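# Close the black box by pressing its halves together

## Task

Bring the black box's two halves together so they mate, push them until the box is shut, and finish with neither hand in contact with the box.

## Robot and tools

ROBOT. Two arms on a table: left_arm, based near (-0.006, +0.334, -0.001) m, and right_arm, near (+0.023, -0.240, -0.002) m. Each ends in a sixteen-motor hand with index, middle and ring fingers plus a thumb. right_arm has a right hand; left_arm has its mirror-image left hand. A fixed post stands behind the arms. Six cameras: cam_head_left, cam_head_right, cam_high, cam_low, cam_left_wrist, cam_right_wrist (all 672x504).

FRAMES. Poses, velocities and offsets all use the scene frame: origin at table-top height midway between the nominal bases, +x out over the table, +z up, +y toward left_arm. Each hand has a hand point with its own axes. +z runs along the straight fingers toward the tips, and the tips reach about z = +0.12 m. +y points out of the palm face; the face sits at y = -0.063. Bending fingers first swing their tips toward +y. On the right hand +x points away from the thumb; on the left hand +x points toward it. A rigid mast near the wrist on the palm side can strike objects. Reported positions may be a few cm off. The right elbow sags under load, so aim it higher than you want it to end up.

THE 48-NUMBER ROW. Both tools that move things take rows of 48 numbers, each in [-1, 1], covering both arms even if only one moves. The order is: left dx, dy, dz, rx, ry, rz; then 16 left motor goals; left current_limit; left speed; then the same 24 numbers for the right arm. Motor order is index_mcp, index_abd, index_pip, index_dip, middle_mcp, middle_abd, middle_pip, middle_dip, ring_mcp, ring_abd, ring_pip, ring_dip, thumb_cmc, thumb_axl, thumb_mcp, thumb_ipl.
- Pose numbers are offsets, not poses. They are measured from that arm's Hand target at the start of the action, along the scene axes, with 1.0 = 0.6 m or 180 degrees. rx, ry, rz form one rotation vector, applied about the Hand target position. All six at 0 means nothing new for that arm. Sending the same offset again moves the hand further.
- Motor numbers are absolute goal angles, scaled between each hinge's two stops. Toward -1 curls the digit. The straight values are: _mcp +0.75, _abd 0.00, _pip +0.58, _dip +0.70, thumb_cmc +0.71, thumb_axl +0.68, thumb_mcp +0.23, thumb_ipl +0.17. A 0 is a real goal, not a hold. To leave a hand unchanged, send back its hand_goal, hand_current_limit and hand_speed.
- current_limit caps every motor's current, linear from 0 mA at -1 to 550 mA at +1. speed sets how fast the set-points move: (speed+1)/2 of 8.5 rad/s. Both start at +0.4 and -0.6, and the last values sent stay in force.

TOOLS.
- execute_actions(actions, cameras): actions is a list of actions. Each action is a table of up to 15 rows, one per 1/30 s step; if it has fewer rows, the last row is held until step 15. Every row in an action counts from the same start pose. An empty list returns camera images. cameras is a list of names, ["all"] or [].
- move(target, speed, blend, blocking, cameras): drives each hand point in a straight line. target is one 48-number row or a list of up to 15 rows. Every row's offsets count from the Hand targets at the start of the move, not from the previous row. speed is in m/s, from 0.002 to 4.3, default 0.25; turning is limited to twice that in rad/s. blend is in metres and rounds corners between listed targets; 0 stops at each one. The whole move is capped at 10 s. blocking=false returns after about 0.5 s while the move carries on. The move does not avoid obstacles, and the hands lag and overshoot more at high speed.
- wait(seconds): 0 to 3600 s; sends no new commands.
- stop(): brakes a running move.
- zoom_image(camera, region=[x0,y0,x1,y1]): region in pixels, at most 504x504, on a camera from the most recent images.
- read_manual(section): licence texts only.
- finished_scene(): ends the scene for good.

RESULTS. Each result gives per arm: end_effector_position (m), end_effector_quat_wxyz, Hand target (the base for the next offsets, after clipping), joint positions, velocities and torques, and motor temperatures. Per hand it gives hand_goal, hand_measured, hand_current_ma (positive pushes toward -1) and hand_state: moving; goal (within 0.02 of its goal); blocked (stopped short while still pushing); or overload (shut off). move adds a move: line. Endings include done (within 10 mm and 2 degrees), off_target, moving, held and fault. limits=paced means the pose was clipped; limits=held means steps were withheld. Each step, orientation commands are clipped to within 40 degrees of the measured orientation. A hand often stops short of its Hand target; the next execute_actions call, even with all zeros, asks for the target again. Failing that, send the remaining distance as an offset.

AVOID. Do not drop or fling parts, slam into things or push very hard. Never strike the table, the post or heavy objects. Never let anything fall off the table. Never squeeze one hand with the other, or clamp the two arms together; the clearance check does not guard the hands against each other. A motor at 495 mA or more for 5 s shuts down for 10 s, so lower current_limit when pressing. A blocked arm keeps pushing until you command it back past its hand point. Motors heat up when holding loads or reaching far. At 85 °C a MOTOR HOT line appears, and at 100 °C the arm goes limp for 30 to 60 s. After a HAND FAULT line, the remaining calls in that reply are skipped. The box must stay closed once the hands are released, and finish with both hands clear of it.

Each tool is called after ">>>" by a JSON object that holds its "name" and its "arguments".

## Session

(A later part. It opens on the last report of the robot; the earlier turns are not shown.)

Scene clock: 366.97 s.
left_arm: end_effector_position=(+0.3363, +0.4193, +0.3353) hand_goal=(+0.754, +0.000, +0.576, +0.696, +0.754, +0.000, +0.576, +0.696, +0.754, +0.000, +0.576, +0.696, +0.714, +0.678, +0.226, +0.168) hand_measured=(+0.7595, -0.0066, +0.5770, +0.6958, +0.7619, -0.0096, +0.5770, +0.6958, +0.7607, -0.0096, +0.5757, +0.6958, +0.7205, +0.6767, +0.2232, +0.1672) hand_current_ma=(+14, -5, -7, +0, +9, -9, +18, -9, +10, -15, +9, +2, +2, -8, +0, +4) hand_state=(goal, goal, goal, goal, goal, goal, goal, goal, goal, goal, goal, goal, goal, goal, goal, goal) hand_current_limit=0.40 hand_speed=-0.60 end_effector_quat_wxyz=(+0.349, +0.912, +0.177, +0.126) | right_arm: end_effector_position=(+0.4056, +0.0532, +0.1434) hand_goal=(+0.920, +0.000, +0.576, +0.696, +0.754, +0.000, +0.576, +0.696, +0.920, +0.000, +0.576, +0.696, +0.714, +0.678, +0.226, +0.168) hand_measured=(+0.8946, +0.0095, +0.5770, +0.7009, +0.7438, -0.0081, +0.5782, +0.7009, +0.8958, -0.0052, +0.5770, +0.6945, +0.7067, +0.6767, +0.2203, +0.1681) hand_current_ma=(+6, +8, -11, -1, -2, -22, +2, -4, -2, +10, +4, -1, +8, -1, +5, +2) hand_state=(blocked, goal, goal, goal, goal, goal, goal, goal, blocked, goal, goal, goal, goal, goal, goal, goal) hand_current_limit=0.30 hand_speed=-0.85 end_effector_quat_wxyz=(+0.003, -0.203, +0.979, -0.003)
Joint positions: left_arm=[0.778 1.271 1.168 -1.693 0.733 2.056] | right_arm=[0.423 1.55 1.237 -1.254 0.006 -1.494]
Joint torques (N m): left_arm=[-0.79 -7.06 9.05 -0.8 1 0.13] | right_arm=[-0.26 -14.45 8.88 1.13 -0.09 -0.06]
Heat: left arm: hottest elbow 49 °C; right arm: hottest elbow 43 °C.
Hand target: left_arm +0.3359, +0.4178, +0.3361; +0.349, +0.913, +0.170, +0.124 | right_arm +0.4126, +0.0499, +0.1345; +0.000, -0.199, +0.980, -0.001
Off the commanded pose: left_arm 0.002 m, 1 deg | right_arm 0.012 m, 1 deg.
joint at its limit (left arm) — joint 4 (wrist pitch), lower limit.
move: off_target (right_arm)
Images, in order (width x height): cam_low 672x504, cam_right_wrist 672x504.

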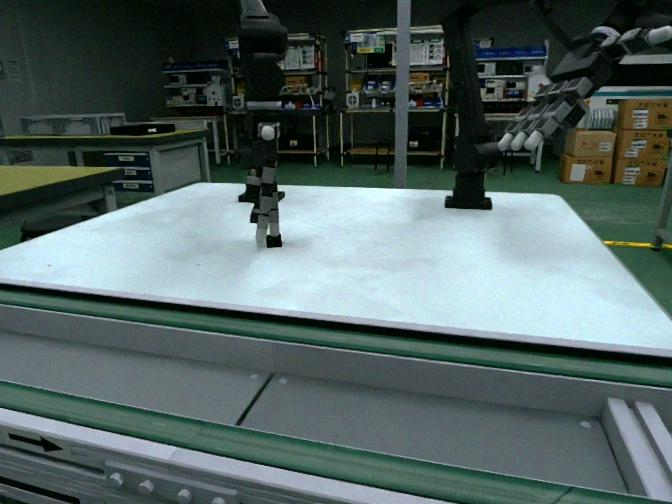

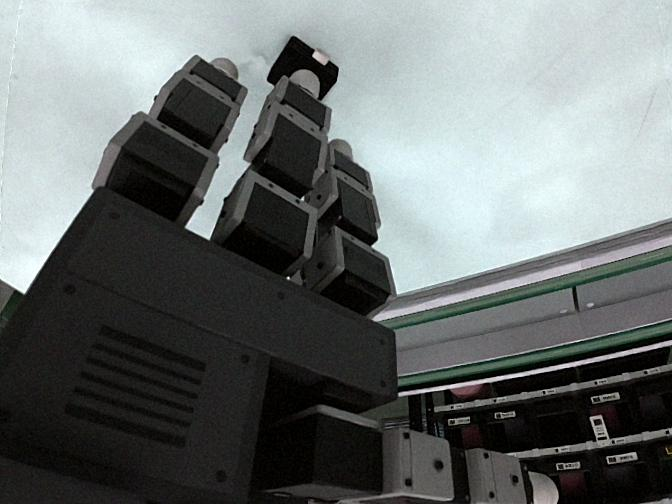

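>>> {"name": "move", "arguments": {"target": [0,0,0,0,0,0,0.754,0,0.576,0.696,0.754,0,0.576,0.696,0.754,0,0.576,0.696,0.714,0.678,0.226,0.168,0.4,-0.6,0.0,0.0,-0.02,0,0,0,0.92,0.0,0.576,0.696,0.754,0.0,0.576,0.696,0.92,0.0,0.576,0.696,0.714,0.678,0.226,0.168,0.4,-0.85], "speed": 0.03, "cameras": ["cam_right_wrist","cam_low"]}}

>>> {"name": "zoom_image", "arguments": {"camera": "cam_low", "region": [250, 200, 310, 254]}}

>>> {"name": "zoom_image", "arguments": {"camera": "cam_right_wrist", "region": [270, 20, 370, 110]}}

Scene clock: 368.63 s.
left_arm: end_effector_position=(+0.3363, +0.4193, +0.3353) hand_goal=(+0.754, +0.000, +0.576, +0.696, +0.754, +0.000, +0.576, +0.696, +0.754, +0.000, +0.576, +0.696, +0.714, +0.678, +0.226, +0.168) hand_measured=(+0.7595, -0.0066, +0.5782, +0.6971, +0.7619, -0.0096, +0.5770, +0.6971, +0.7595, -0.0096, +0.5770, +0.6958, +0.7205, +0.6777, +0.2232, +0.1681) hand_current_ma=(-3, -3, -6, +12, +13, -19, -1, -11, -17, -18, +9, -11, +1, -3, +2, -8) hand_state=(goal, goal, goal, goal, goal, goal, goal, goal, goal, goal, goal, goal, goal, goal, goal, goal) hand_current_limit=0.40 hand_speed=-0.60 end_effector_quat_wxyz=(+0.349, +0.912, +0.177, +0.126) | right_arm: end_effector_position=(+0.4083, +0.0549, +0.1416) hand_goal=(+0.920, +0.000, +0.576, +0.696, +0.754, +0.000, +0.576, +0.696, +0.920, +0.000, +0.576, +0.696, +0.714, +0.678, +0.226, +0.168) hand_measured=(+0.8946, +0.0095, +0.5770, +0.7009, +0.7450, -0.0521, +0.5859, +0.7009, +0.8958, -0.0066, +0.5770, +0.6958, +0.7079, +0.6777, +0.2203, +0.1681) hand_current_ma=(-7, -13, -20, -4, -11, -13, +8, -1, -2, +7, +11, +1, +5, +5, -6, -2) hand_state=(blocked, goal, goal, goal, goal, blocked, goal, goal, blocked, goal, goal, goal, goal, goal, goal, goal) hand_current_limit=0.40 hand_speed=-0.85 end_effector_quat_wxyz=(+0.010, -0.203, +0.979, +0.000)
Joint positions: left_arm=[0.778 1.271 1.168 -1.693 0.733 2.056] | right_arm=[0.423 1.55 1.231 -1.232 0.005 -1.495]
Joint torques (N m): left_arm=[-0.91 -7.3 9.14 -0.64 0.95 0.07] | right_arm=[0.09 -13.39 7.76 1.46 -0.07 -0.07]
Heat: left arm: hottest elbow 49 °C; right arm: hottest elbow 43 °C.
Hand target: left_arm +0.3359, +0.4178, +0.3361; +0.349, +0.913, +0.170, +0.124 | right_arm +0.4127, +0.0499, +0.1227; +0.000, -0.199, +0.980, -0.001
Off the commanded pose: left_arm 0.002 m, 1 deg | right_arm 0.020 m, 1 deg.
joint at its limit (left arm) — joint 4 (wrist pitch), lower limit.
move: off_target (right_arm)
Images, in order (width x height): cam_low 672x504, cam_right_wrist 672x504.

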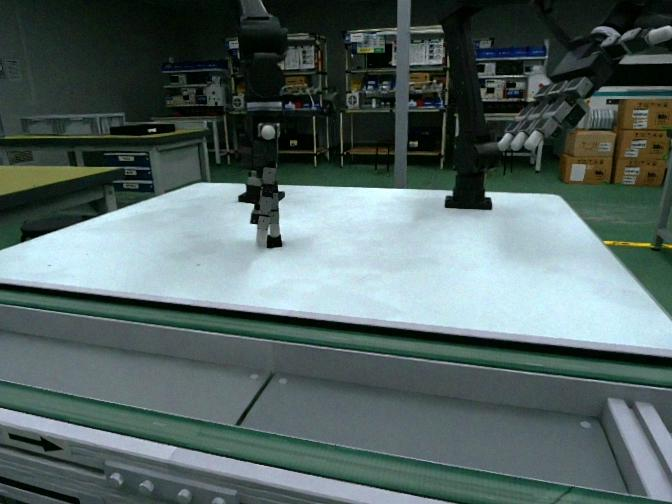

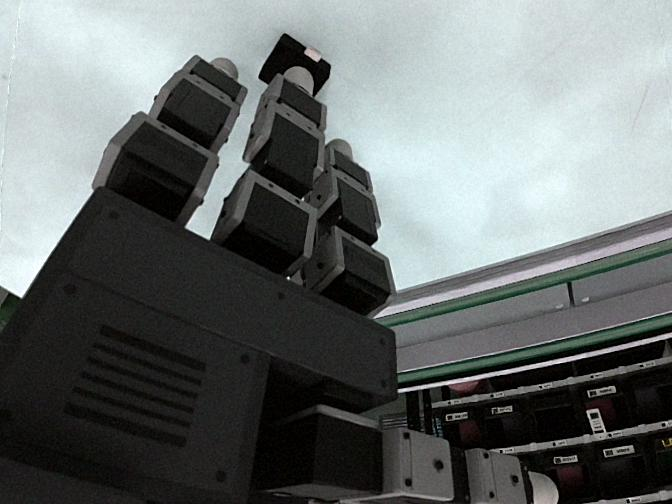

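Scaled by 8.400 from the camera's image (finer frame: 960x720).

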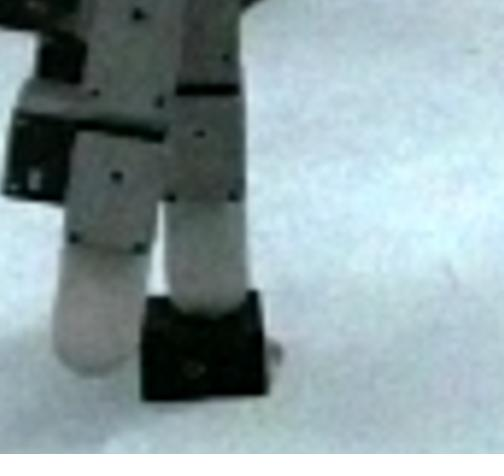

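Scaled by 5.040 from the camera's image (finer frame: 960x720).

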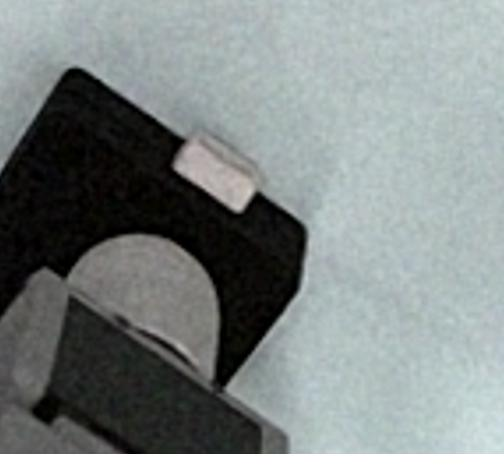

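>>> {"name": "move", "arguments": {"target": [0,0,0,0,0,0,0.754,0,0.576,0.696,0.754,0,0.576,0.696,0.754,0,0.576,0.696,0.714,0.678,0.226,0.168,0.4,-0.6,-0.006,-0.003,-0.025,0,0,0,0.92,0.0,0.576,0.696,0.754,0.0,0.576,0.696,0.92,0.0,0.576,0.696,0.714,0.678,0.226,0.168,0.6,-0.85], "speed": 0.03, "cameras": ["cam_right_wrist","cam_low"]}}

>>> {"name": "zoom_image", "arguments": {"camera": "cam_low", "region": [250, 200, 310, 254]}}

>>> {"name": "zoom_image", "arguments": {"camera": "cam_right_wrist", "region": [250, 20, 350, 110]}}

Scene clock: 370.90 s.
left_arm: end_effector_position=(+0.3363, +0.4193, +0.3353) hand_goal=(+0.754, +0.000, +0.576, +0.696, +0.754, +0.000, +0.576, +0.696, +0.754, +0.000, +0.576, +0.696, +0.714, +0.678, +0.226, +0.168) hand_measured=(+0.7607, -0.0066, +0.5770, +0.6958, +0.7619, -0.0096, +0.5770, +0.6971, +0.7607, -0.0096, +0.5770, +0.6958, +0.7205, +0.6777, +0.2232, +0.1681) hand_current_ma=(+5, -6, -12, +0, +14, -2, -7, -12, +3, -15, +16, +6, -9, -9, +4, -3) hand_state=(goal, goal, goal, goal, goal, goal, goal, goal, goal, goal, goal, goal, goal, goal, goal, goal) hand_current_limit=0.40 hand_speed=-0.60 end_effector_quat_wxyz=(+0.349, +0.912, +0.177, +0.126) | right_arm: end_effector_position=(+0.4108, +0.0564, +0.1404) hand_goal=(+0.920, +0.000, +0.576, +0.696, +0.754, +0.000, +0.576, +0.696, +0.920, +0.000, +0.576, +0.696, +0.714, +0.678, +0.226, +0.168) hand_measured=(+0.8934, +0.0051, +0.5770, +0.7009, +0.7511, -0.1195, +0.5859, +0.6996, +0.8958, -0.0052, +0.5757, +0.6958, +0.7079, +0.6777, +0.2203, +0.1681) hand_current_ma=(+7, -2, +9, +20, +0, -42, -1, +11, -6, +8, +1, -2, +28, +7, +9, -11) hand_state=(blocked, goal, goal, goal, goal, blocked, goal, goal, blocked, goal, goal, goal, goal, goal, goal, goal) hand_current_limit=0.60 hand_speed=-0.85 end_effector_quat_wxyz=(+0.024, -0.203, +0.979, +0.005)
Joint positions: left_arm=[0.778 1.271 1.168 -1.693 0.733 2.056] | right_arm=[0.423 1.541 1.214 -1.195 0.004 -1.495]
Joint torques (N m): left_arm=[-0.44 -7.12 8.94 -0.64 1 0.11] | right_arm=[0.21 -12.34 6.11 1.57 -0.04 -0.03]
Heat: left arm: hottest elbow 49 °C; right arm: hottest elbow 42 °C.
Hand target: left_arm +0.3359, +0.4178, +0.3361; +0.349, +0.913, +0.170, +0.124 | right_arm +0.4091, +0.0482, +0.1075; +0.000, -0.199, +0.980, -0.001
Off the commanded pose: left_arm 0.002 m, 1 deg | right_arm 0.034 m, 3 deg.
joint at its limit (left arm) — joint 4 (wrist pitch), lower limit.
move: off_target (right_arm)
Images, in order (width x height): cam_low 672x504, cam_right_wrist 672x504.

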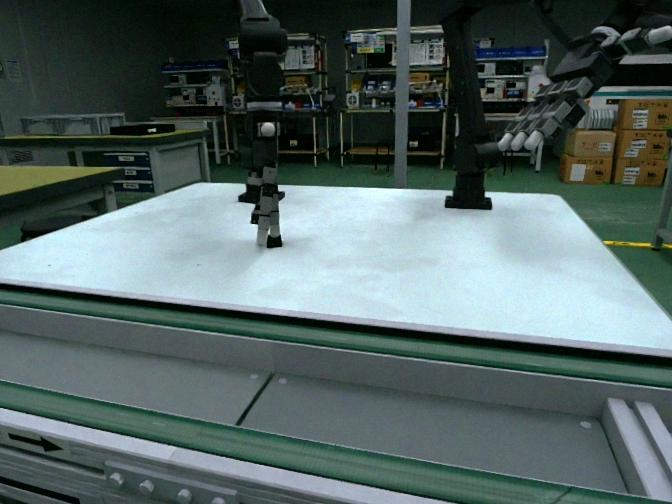

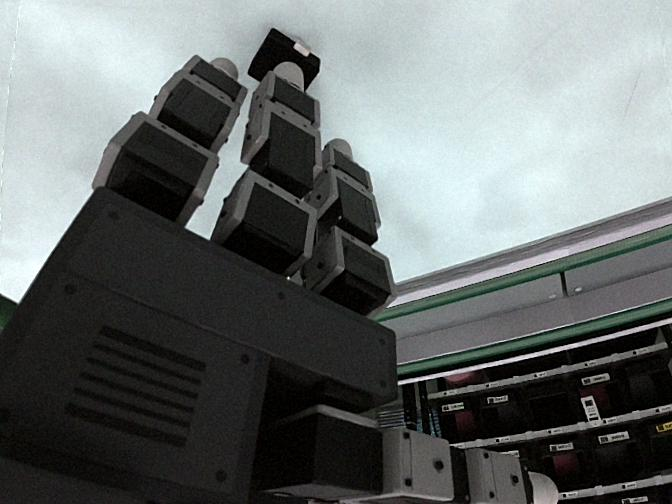

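Scaled by 8.400 from the camera's image (finer frame: 960x720).

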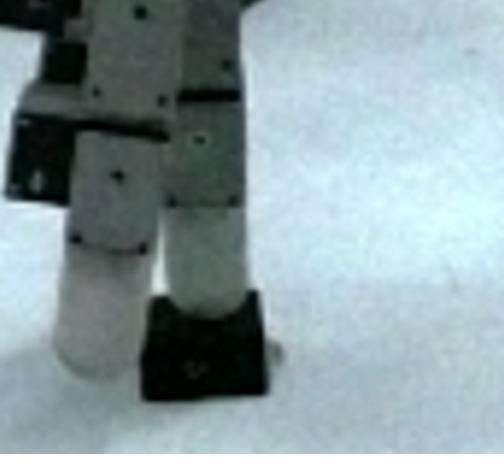

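Scaled by 5.040 from the camera's image (finer frame: 960x720).

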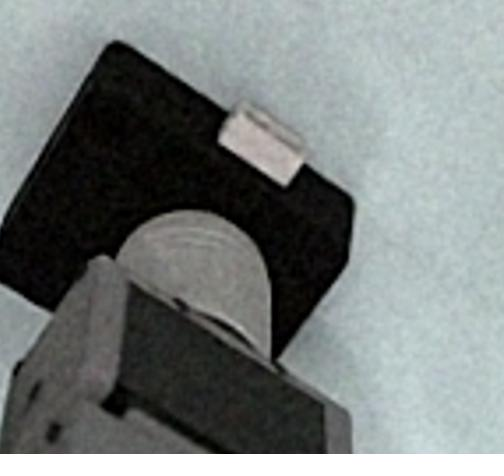

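>>> {"name": "move", "arguments": {"target": [0,0,0,0,0,0,0.754,0,0.576,0.696,0.754,0,0.576,0.696,0.754,0,0.576,0.696,0.714,0.678,0.226,0.168,0.4,-0.6,0.0,0.0,0.13,0,0,0,0.92,0.0,0.576,0.696,0.754,0.0,0.576,0.696,0.92,0.0,0.576,0.696,0.714,0.678,0.226,0.168,0.3,-0.85], "speed": 0.06, "cameras": ["cam_right_wrist","cam_low","cam_head_left"]}}

>>> {"name": "zoom_image", "arguments": {"camera": "cam_low", "region": [260, 226, 292, 254]}}

>>> {"name": "zoom_image", "arguments": {"camera": "cam_right_wrist", "region": [270, 20, 370, 110]}}

>>> {"name": "zoom_image", "arguments": {"camera": "cam_head_left", "region": [300, 240, 340, 270]}}

Scene clock: 375.10 s.
left_arm: end_effector_position=(+0.3363, +0.4193, +0.3353) hand_goal=(+0.754, +0.000, +0.576, +0.696, +0.754, +0.000, +0.576, +0.696, +0.754, +0.000, +0.576, +0.696, +0.714, +0.678, +0.226, +0.168) hand_measured=(+0.7607, -0.0066, +0.5770, +0.6958, +0.7619, -0.0081, +0.5770, +0.6958, +0.7607, -0.0096, +0.5770, +0.6958, +0.7205, +0.6777, +0.2232, +0.1672) hand_current_ma=(-2, -10, -15, -3, +15, +1, -3, -7, -2, -5, +7, +4, -5, -4, +9, -1) hand_state=(goal, goal, goal, goal, goal, goal, goal, goal, goal, goal, goal, goal, goal, goal, goal, goal) hand_current_limit=0.40 hand_speed=-0.60 end_effector_quat_wxyz=(+0.349, +0.912, +0.177, +0.126) | right_arm: end_effector_position=(+0.3960, +0.0487, +0.1623) hand_goal=(+0.920, +0.000, +0.576, +0.696, +0.754, +0.000, +0.576, +0.696, +0.920, +0.000, +0.576, +0.696, +0.714, +0.678, +0.226, +0.168) hand_measured=(+0.8946, +0.0036, +0.5770, +0.7009, +0.7462, +0.0153, +0.5757, +0.7009, +0.8958, -0.0081, +0.5770, +0.6971, +0.7079, +0.6767, +0.2203, +0.1672) hand_current_ma=(+18, -8, +2, +5, -17, -7, +0, +17, -14, +11, +4, +2, +15, +13, -15, +9) hand_state=(blocked, goal, goal, goal, goal, goal, goal, goal, blocked, goal, goal, goal, goal, goal, goal, goal) hand_current_limit=0.30 hand_speed=-0.85 end_effector_quat_wxyz=(-0.021, -0.203, +0.979, -0.008)
Joint positions: left_arm=[0.778 1.271 1.168 -1.693 0.733 2.056] | right_arm=[0.423 1.539 1.279 -1.355 0.004 -1.495]
Joint torques (N m): left_arm=[-1.32 -6.95 8.94 -0.73 1 0.14] | right_arm=[0.09 -17.49 12.33 0.09 0 -0.06]
Heat: left arm: hottest elbow 49 °C; right arm: hottest elbow 42 °C.
Hand target: left_arm +0.3359, +0.4178, +0.3361; +0.349, +0.913, +0.170, +0.124 | right_arm +0.4091, +0.0482, +0.1857; +0.000, -0.199, +0.980, -0.001
Off the commanded pose: left_arm 0.002 m, 1 deg | right_arm 0.027 m, 3 deg.
joint at its limit (left arm) — joint 4 (wrist pitch), lower limit.
move: off_target (right_arm)
Images, in order (width x height): cam_head_left 672x504, cam_low 672x504, cam_right_wrist 672x504.

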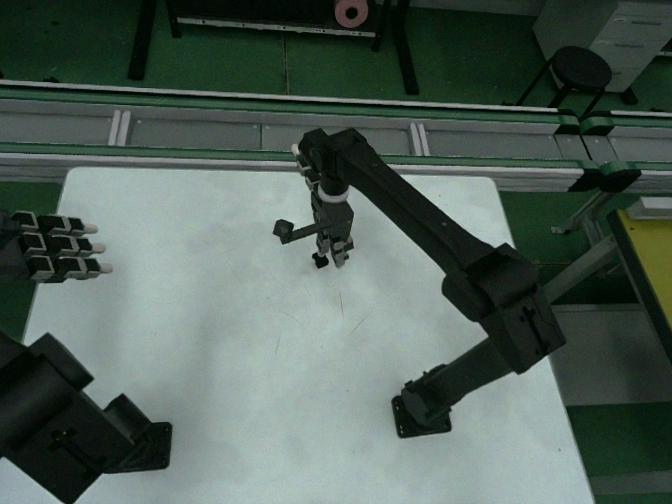

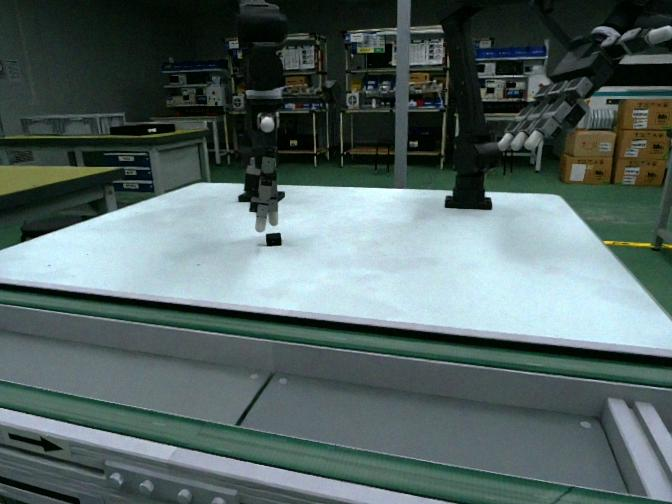

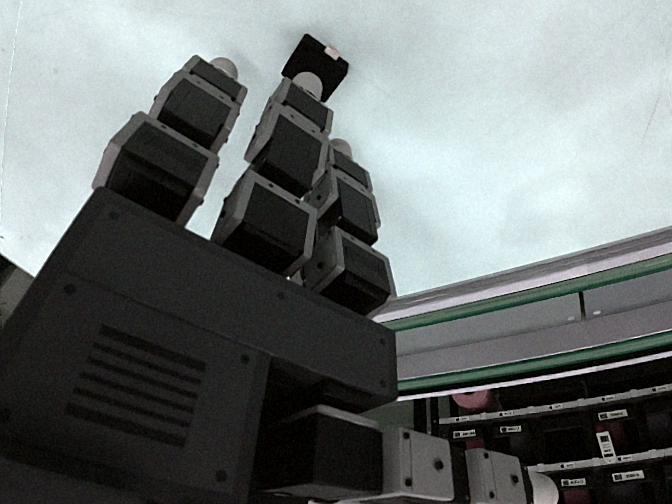

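Scaled by 15.750 from the camera's image (finer frame: 960x720).

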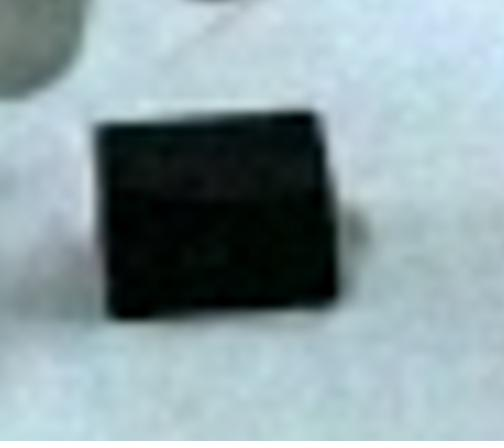

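Scaled by 5.040 from the camera's image (finer frame: 960x720).

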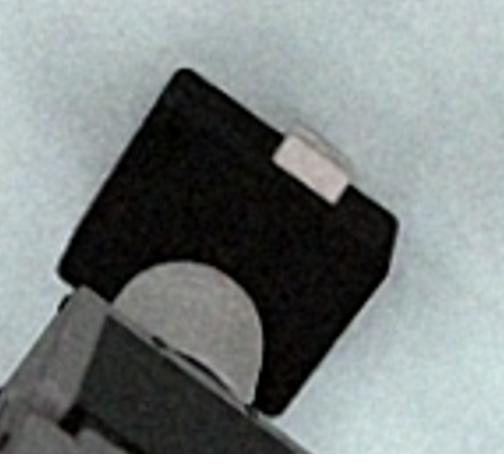

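Scaled by 12.600 from the camera's image (finer frame: 960x720).

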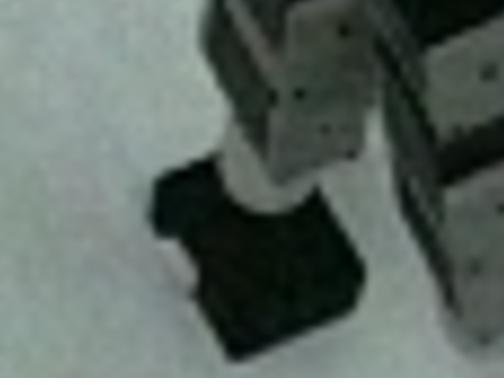

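>>> {"name": "zoom_image", "arguments": {"camera": "cam_right_wrist", "region": [276, 26, 356, 106]}}

>>> {"name": "zoom_image", "arguments": {"camera": "cam_low", "region": [264, 230, 284, 250]}}

Scaled by 6.300 from the camera's image (finer frame: 960x720).

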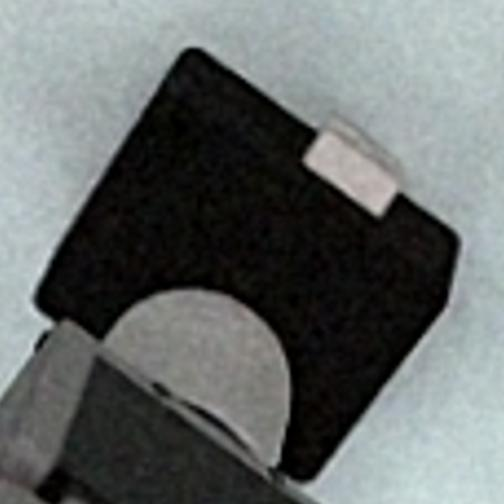

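Scaled by 25.200 from the camera's image (finer frame: 960x720).

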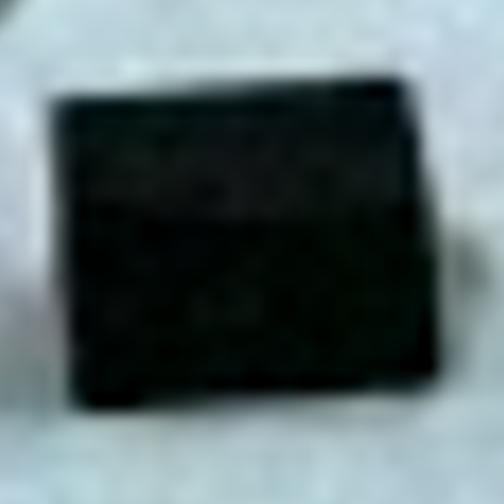

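>>> {"name": "move", "arguments": {"target": [0,0,0,0,0,0,0.754,0,0.576,0.696,0.754,0,0.576,0.696,0.754,0,0.576,0.696,0.714,0.678,0.226,0.168,0.4,-0.6,-0.0125,-0.014,-0.10,0,0,0,0.92,0.0,0.576,0.696,0.754,0.0,0.576,0.696,0.92,0.0,0.576,0.696,0.714,0.678,0.226,0.168,0.6,-0.85], "speed": 0.035, "cameras": ["cam_right_wrist","cam_low"]}}

>>> {"name": "zoom_image", "arguments": {"camera": "cam_low", "region": [250, 200, 310, 254]}}

>>> {"name": "zoom_image", "arguments": {"camera": "cam_right_wrist", "region": [260, 20, 360, 110]}}

Scene clock: 386.10 s.
left_arm: end_effector_position=(+0.3363, +0.4193, +0.3353) hand_goal=(+0.754, +0.000, +0.576, +0.696, +0.754, +0.000, +0.576, +0.696, +0.754, +0.000, +0.576, +0.696, +0.714, +0.678, +0.226, +0.168) hand_measured=(+0.7607, -0.0066, +0.5770, +0.6958, +0.7619, -0.0096, +0.5770, +0.6971, +0.7607, -0.0081, +0.5770, +0.6971, +0.7205, +0.6777, +0.2242, +0.1672) hand_current_ma=(-5, -1, -15, -9, +14, -13, -1, -13, -11, -16, +10, +0, -13, +5, +9, -2) hand_state=(goal, goal, goal, goal, goal, goal, goal, goal, goal, goal, goal, goal, goal, goal, goal, goal) hand_current_limit=0.40 hand_speed=-0.60 end_effector_quat_wxyz=(+0.349, +0.912, +0.177, +0.126) | right_arm: end_effector_position=(+0.3996, +0.0464, +0.1406) hand_goal=(+0.920, +0.000, +0.576, +0.696, +0.754, +0.000, +0.576, +0.696, +0.920, +0.000, +0.576, +0.696, +0.714, +0.678, +0.226, +0.168) hand_measured=(+0.8946, +0.0036, +0.5770, +0.7009, +0.7462, -0.0521, +0.5770, +0.7009, +0.8958, -0.0052, +0.5770, +0.6958, +0.7067, +0.6777, +0.2203, +0.1681) hand_current_ma=(-11, -1, -6, +4, -4, -14, +0, +20, +3, +8, +11, -4, +6, +16, +13, +17) hand_state=(blocked, goal, goal, goal, goal, blocked, goal, goal, blocked, goal, goal, goal, goal, goal, goal, goal) hand_current_limit=0.60 hand_speed=-0.85 end_effector_quat_wxyz=(+0.007, -0.203, +0.979, +0.000)
Joint positions: left_arm=[0.778 1.271 1.168 -1.693 0.733 2.056] | right_arm=[0.415 1.526 1.201 -1.232 0.004 -1.504]
Joint torques (N m): left_arm=[-0.73 -6.77 8.85 -0.62 1 0.17] | right_arm=[0.09 -13.98 7.21 1.37 -0.01 -0.03]
Heat: left arm: hottest elbow 49 °C; right arm: hottest elbow 45 °C.
Hand target: left_arm +0.3359, +0.4178, +0.3361; +0.349, +0.913, +0.170, +0.124 | right_arm +0.4016, +0.0396, +0.1255; +0.000, -0.199, +0.980, -0.001
Off the commanded pose: left_arm 0.002 m, 1 deg | right_arm 0.016 m, 1 deg.
joint at its limit (left arm) — joint 4 (wrist pitch), lower limit.
move: off_target (right_arm)
Images, in order (width x height): cam_low 672x504, cam_right_wrist 672x504.

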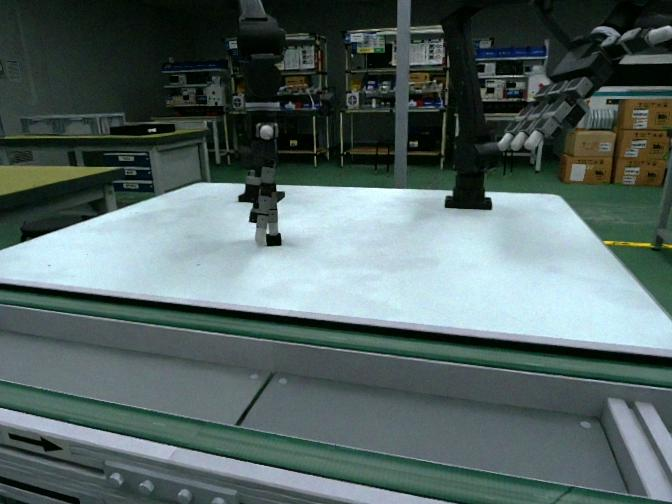

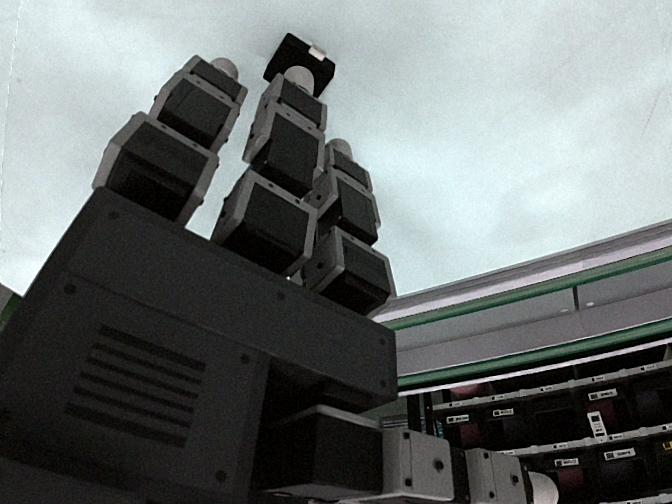

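Scaled by 8.400 from the camera's image (finer frame: 960x720).

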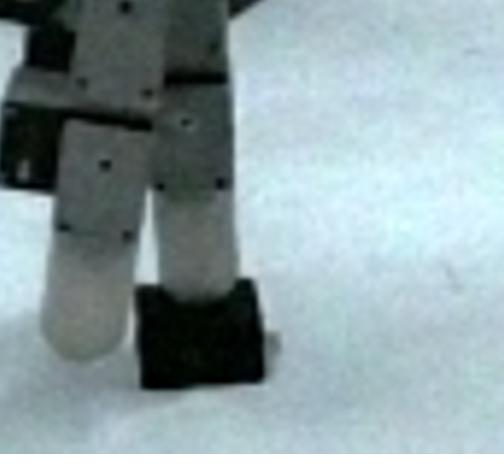

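Scaled by 5.040 from the camera's image (finer frame: 960x720).

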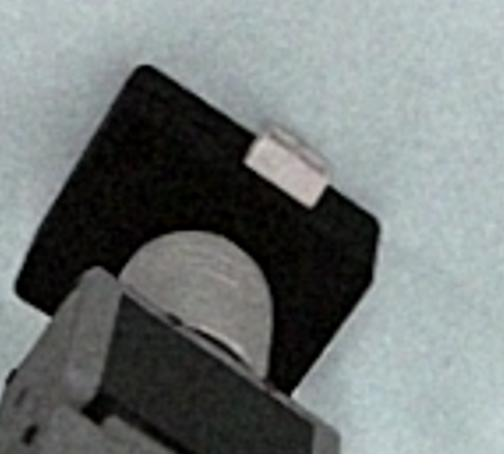

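>>> {"name": "move", "arguments": {"target": [0,0,0,0,0,0,0.754,0,0.576,0.696,0.754,0,0.576,0.696,0.754,0,0.576,0.696,0.714,0.678,0.226,0.168,0.4,-0.6,-0.013,-0.007,-0.05,0,0,0,0.92,0.0,0.576,0.696,0.754,0.0,0.576,0.696,0.92,0.0,0.576,0.696,0.714,0.678,0.226,0.168,0.6,-0.85], "speed": 0.035, "cameras": ["cam_right_wrist","cam_low"]}}

>>> {"name": "zoom_image", "arguments": {"camera": "cam_low", "region": [250, 200, 310, 254]}}

>>> {"name": "zoom_image", "arguments": {"camera": "cam_right_wrist", "region": [260, 20, 360, 110]}}

Scene clock: 388.73 s.
left_arm: end_effector_position=(+0.3363, +0.4193, +0.3353) hand_goal=(+0.754, +0.000, +0.576, +0.696, +0.754, +0.000, +0.576, +0.696, +0.754, +0.000, +0.576, +0.696, +0.714, +0.678, +0.226, +0.168) hand_measured=(+0.7607, -0.0066, +0.5757, +0.6958, +0.7631, -0.0096, +0.5770, +0.6958, +0.7607, -0.0096, +0.5770, +0.6958, +0.7205, +0.6767, +0.2232, +0.1681) hand_current_ma=(+12, +2, -10, +2, +7, -11, -13, -2, -1, -12, +5, +9, +4, -9, +20, +0) hand_state=(goal, goal, goal, goal, goal, goal, goal, goal, goal, goal, goal, goal, goal, goal, goal, goal) hand_current_limit=0.40 hand_speed=-0.60 end_effector_quat_wxyz=(+0.349, +0.912, +0.177, +0.126) | right_arm: end_effector_position=(+0.3993, +0.0463, +0.1402) hand_goal=(+0.920, +0.000, +0.576, +0.696, +0.754, +0.000, +0.576, +0.696, +0.920, +0.000, +0.576, +0.696, +0.714, +0.678, +0.226, +0.168) hand_measured=(+0.8934, +0.0021, +0.5770, +0.7009, +0.7462, -0.1326, +0.5847, +0.7009, +0.8958, -0.0125, +0.5770, +0.6958, +0.7067, +0.6777, +0.2203, +0.1672) hand_current_ma=(-2, +4, -14, +15, -14, -38, -10, +13, +3, +16, +5, +5, -2, -2, -3, +13) hand_state=(blocked, goal, goal, goal, goal, blocked, goal, goal, blocked, goal, goal, goal, goal, goal, goal, goal) hand_current_limit=0.60 hand_speed=-0.85 end_effector_quat_wxyz=(+0.038, -0.203, +0.978, +0.009)
Joint positions: left_arm=[0.778 1.271 1.168 -1.693 0.733 2.056] | right_arm=[0.414 1.488 1.149 -1.155 0.003 -1.504]
Joint torques (N m): left_arm=[-1.44 -6.77 8.9 -0.64 1.04 0.12] | right_arm=[-0.09 -9.76 5.26 1.69 -0.03 -0.05]
Heat: left arm: hottest elbow 49 °C; right arm: hottest elbow 44 °C.
Hand target: left_arm +0.3359, +0.4178, +0.3361; +0.349, +0.913, +0.170, +0.124 | right_arm +0.3938, +0.0355, +0.0956; +0.000, -0.199, +0.980, -0.001
Off the commanded pose: left_arm 0.002 m, 1 deg | right_arm 0.046 m, 5 deg.
joint at its limit (left arm) — joint 4 (wrist pitch), lower limit.
move: off_target (right_arm)
Images, in order (width x height): cam_low 672x504, cam_right_wrist 672x504.

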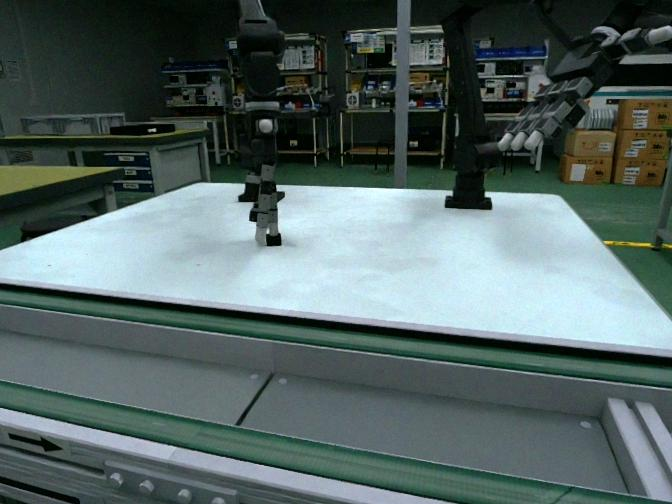

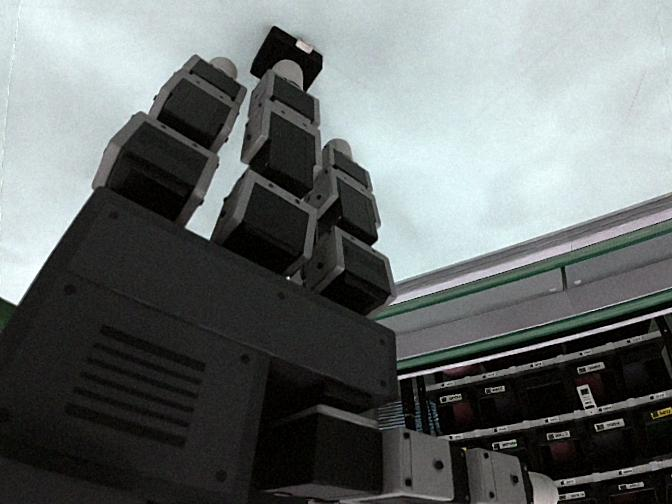

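Scaled by 8.400 from the camera's image (finer frame: 960x720).

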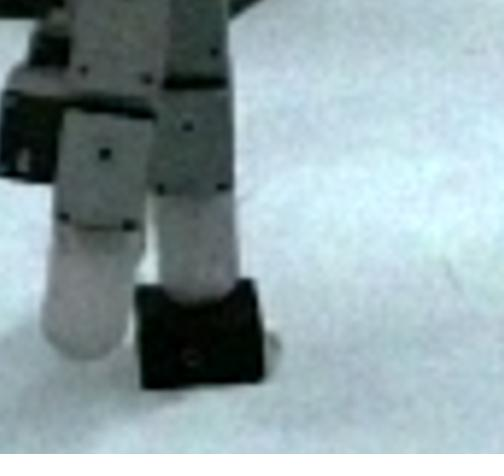

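Scaled by 5.040 from the camera's image (finer frame: 960x720).

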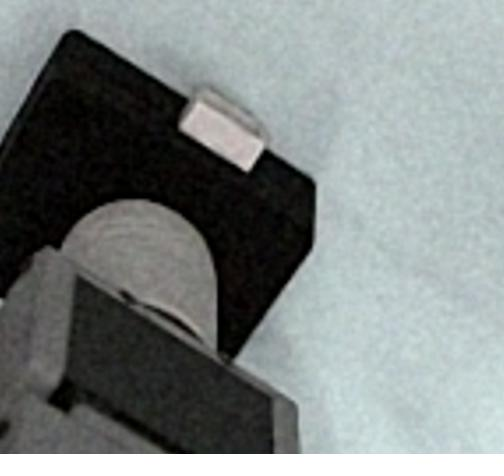

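>>> {"name": "move", "arguments": {"target": [[0,0,0,0,0,0,0.754,0,0.576,0.696,0.754,0,0.576,0.696,0.754,0,0.576,0.696,0.714,0.678,0.226,0.168,0.4,-0.6,0.012,0.01,0.06,0,0,0,0.92,0.0,0.576,0.696,0.754,0.0,0.576,0.696,0.92,0.0,0.576,0.696,0.714,0.678,0.226,0.168,0.4,-0.85],[0,0,0,0,0,0,0.754,0,0.576,0.696,0.754,0,0.576,0.696,0.754,0,0.576,0.696,0.714,0.678,0.226,0.168,0.4,-0.6,0.012,0.05,0.22,0,0,0,0.92,0.0,0.576,0.696,0.754,0.0,0.576,0.696,0.92,0.0,0.576,0.696,0.714,0.678,0.226,0.168,0.3,-0.85]], "speed": [0.05, 0.1], "cameras": ["all"]}}

>>> {"name": "zoom_image", "arguments": {"camera": "cam_low", "region": [264, 230, 284, 250]}}

>>> {"name": "zoom_image", "arguments": {"camera": "cam_right_wrist", "region": [270, 20, 370, 110]}}

>>> {"name": "zoom_image", "arguments": {"camera": "cam_head_left", "region": [300, 240, 340, 270]}}

>>> {"name": "zoom_image", "arguments": {"camera": "cam_high", "region": [290, 250, 325, 280]}}

Scene clock: 393.60 s.
left_arm: end_effector_position=(+0.3363, +0.4193, +0.3353) hand_goal=(+0.754, +0.000, +0.576, +0.696, +0.754, +0.000, +0.576, +0.696, +0.754, +0.000, +0.576, +0.696, +0.714, +0.678, +0.226, +0.168) hand_measured=(+0.7607, -0.0052, +0.5770, +0.6971, +0.7619, -0.0081, +0.5770, +0.6958, +0.7607, -0.0096, +0.5770, +0.6958, +0.7205, +0.6777, +0.2232, +0.1681) hand_current_ma=(-2, -2, -17, +4, +3, -5, -7, -17, -3, +1, +13, +9, -1, +1, +8, -9) hand_state=(goal, goal, goal, goal, goal, goal, goal, goal, goal, goal, goal, goal, goal, goal, goal, goal) hand_current_limit=0.40 hand_speed=-0.60 end_effector_quat_wxyz=(+0.349, +0.912, +0.177, +0.126) | right_arm: end_effector_position=(+0.3964, +0.0554, +0.2129) hand_goal=(+0.920, +0.000, +0.576, +0.696, +0.754, +0.000, +0.576, +0.696, +0.920, +0.000, +0.576, +0.696, +0.714, +0.678, +0.226, +0.168) hand_measured=(+0.8946, +0.0021, +0.5770, +0.7009, +0.7450, +0.0109, +0.5757, +0.6958, +0.8958, -0.0096, +0.5757, +0.6958, +0.7079, +0.6777, +0.2203, +0.1672) hand_current_ma=(-2, -19, -6, -3, -4, +7, +2, +16, -8, +11, -5, +5, +4, -2, -12, +16) hand_state=(blocked, goal, goal, goal, goal, goal, goal, goal, blocked, goal, goal, goal, goal, goal, goal, goal) hand_current_limit=0.30 hand_speed=-0.85 end_effector_quat_wxyz=(-0.011, -0.196, +0.980, -0.005)
Joint positions: left_arm=[0.778 1.271 1.168 -1.693 0.733 2.056] | right_arm=[0.437 1.507 1.376 -1.465 0.003 -1.468]
Joint torques (N m): left_arm=[-1.55 -6.95 9.16 -0.72 1.01 0.12] | right_arm=[2.08 -15.27 12.51 0.03 0.01 0.08]
Heat: left arm: hottest elbow 49 °C; right arm: hottest elbow 44 °C.
Hand target: left_arm +0.3359, +0.4178, +0.3361; +0.349, +0.913, +0.170, +0.124 | right_arm +0.4011, +0.0654, +0.2275; +0.000, -0.199, +0.980, -0.001
Off the commanded pose: left_arm 0.002 m, 1 deg | right_arm 0.018 m, 1 deg.
joint at its limit (left arm) — joint 4 (wrist pitch), lower limit.
move: off_target (right_arm); target 2's new numbers were sent with right_arm's hand 0.018 m and 1 deg from that target

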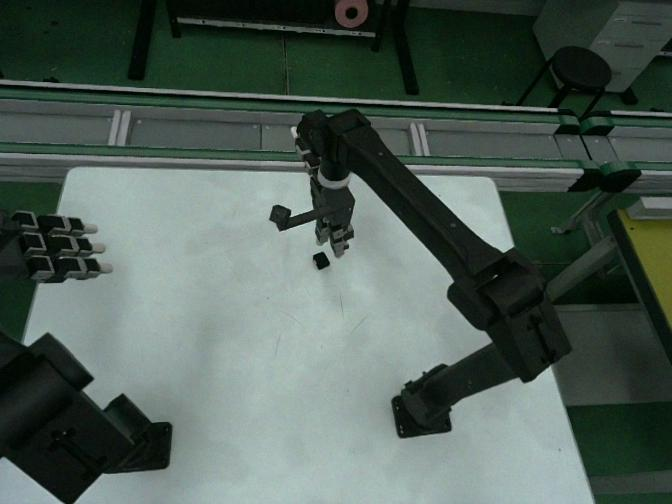

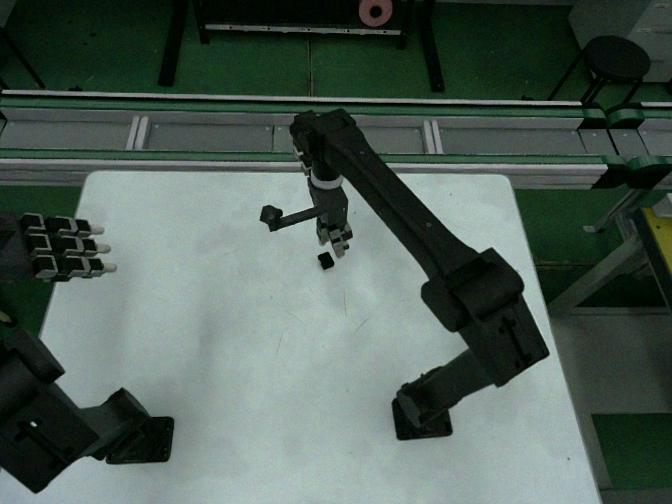

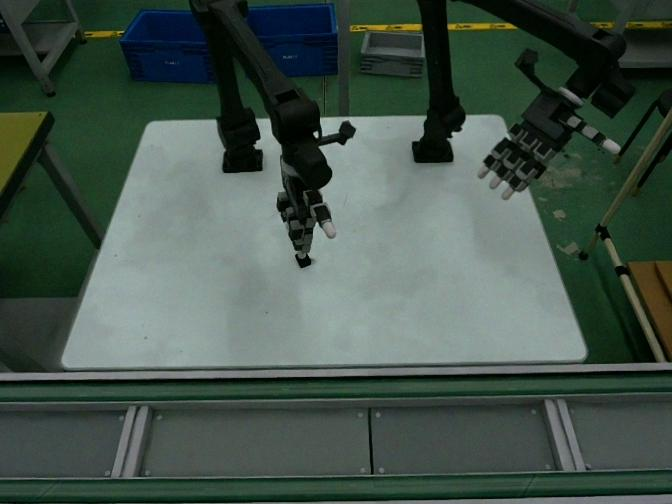

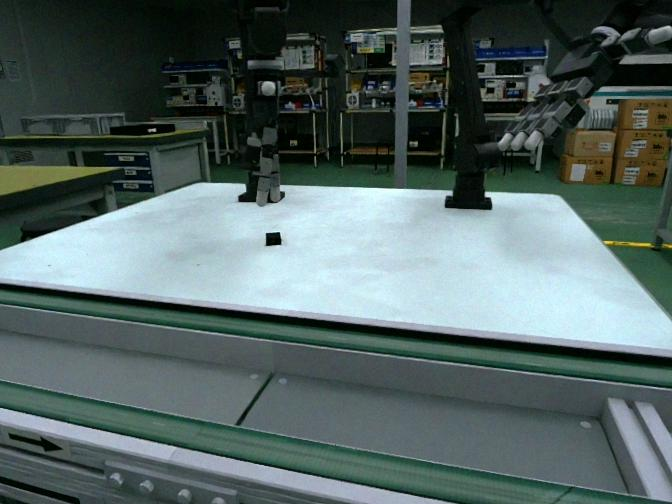

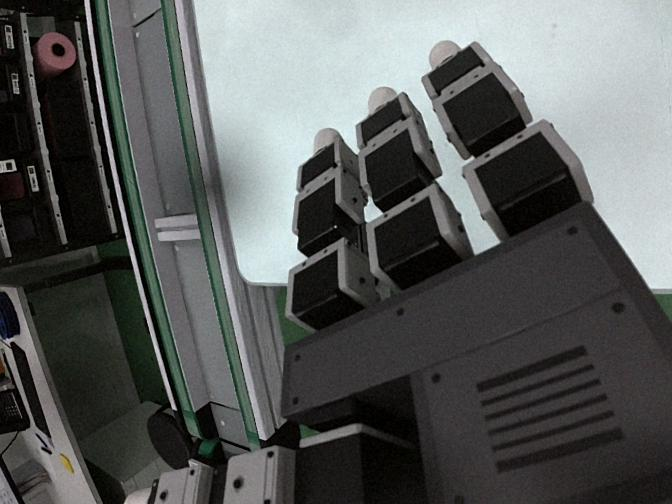

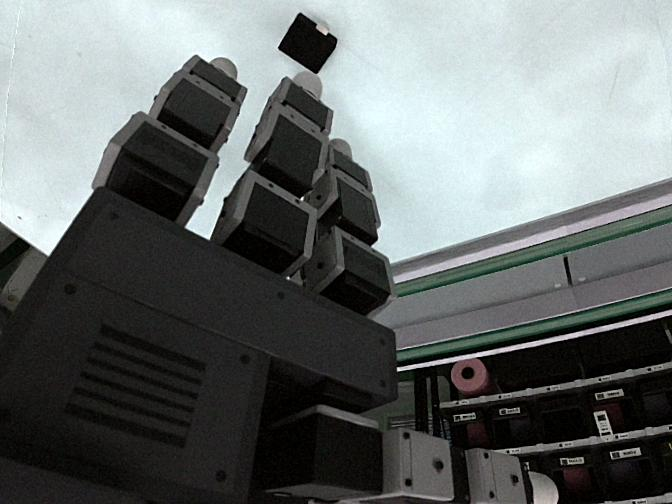

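Scaled by 25.200 from the camera's image (finer frame: 960x720).

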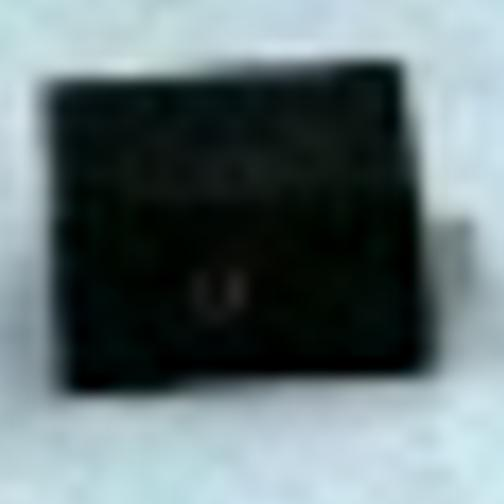

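Scaled by 5.040 from the camera's image (finer frame: 960x720).

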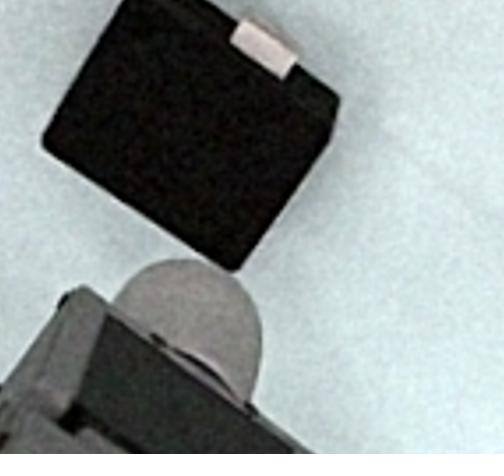

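Scaled by 12.600 from the camera's image (finer frame: 960x720).

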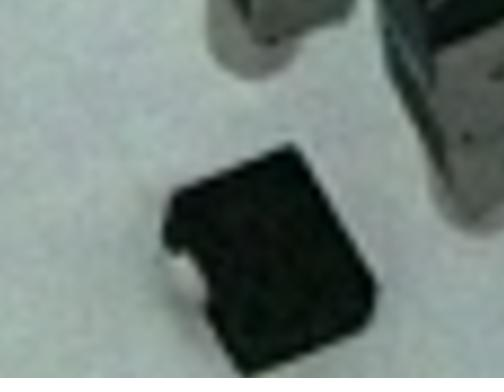

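Scaled by 14.400 from the camera's image (finer frame: 960x720).

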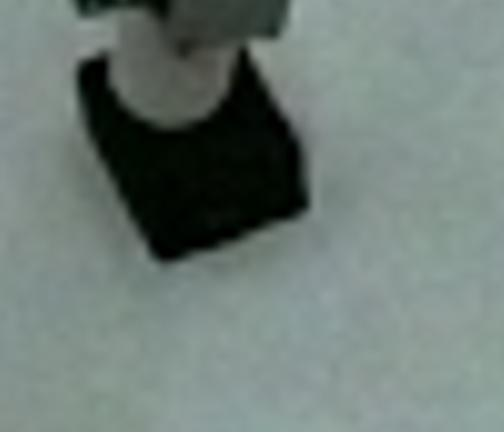

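>>> {"name": "finished_scene", "arguments": {}}

The scene is finished: the task was done.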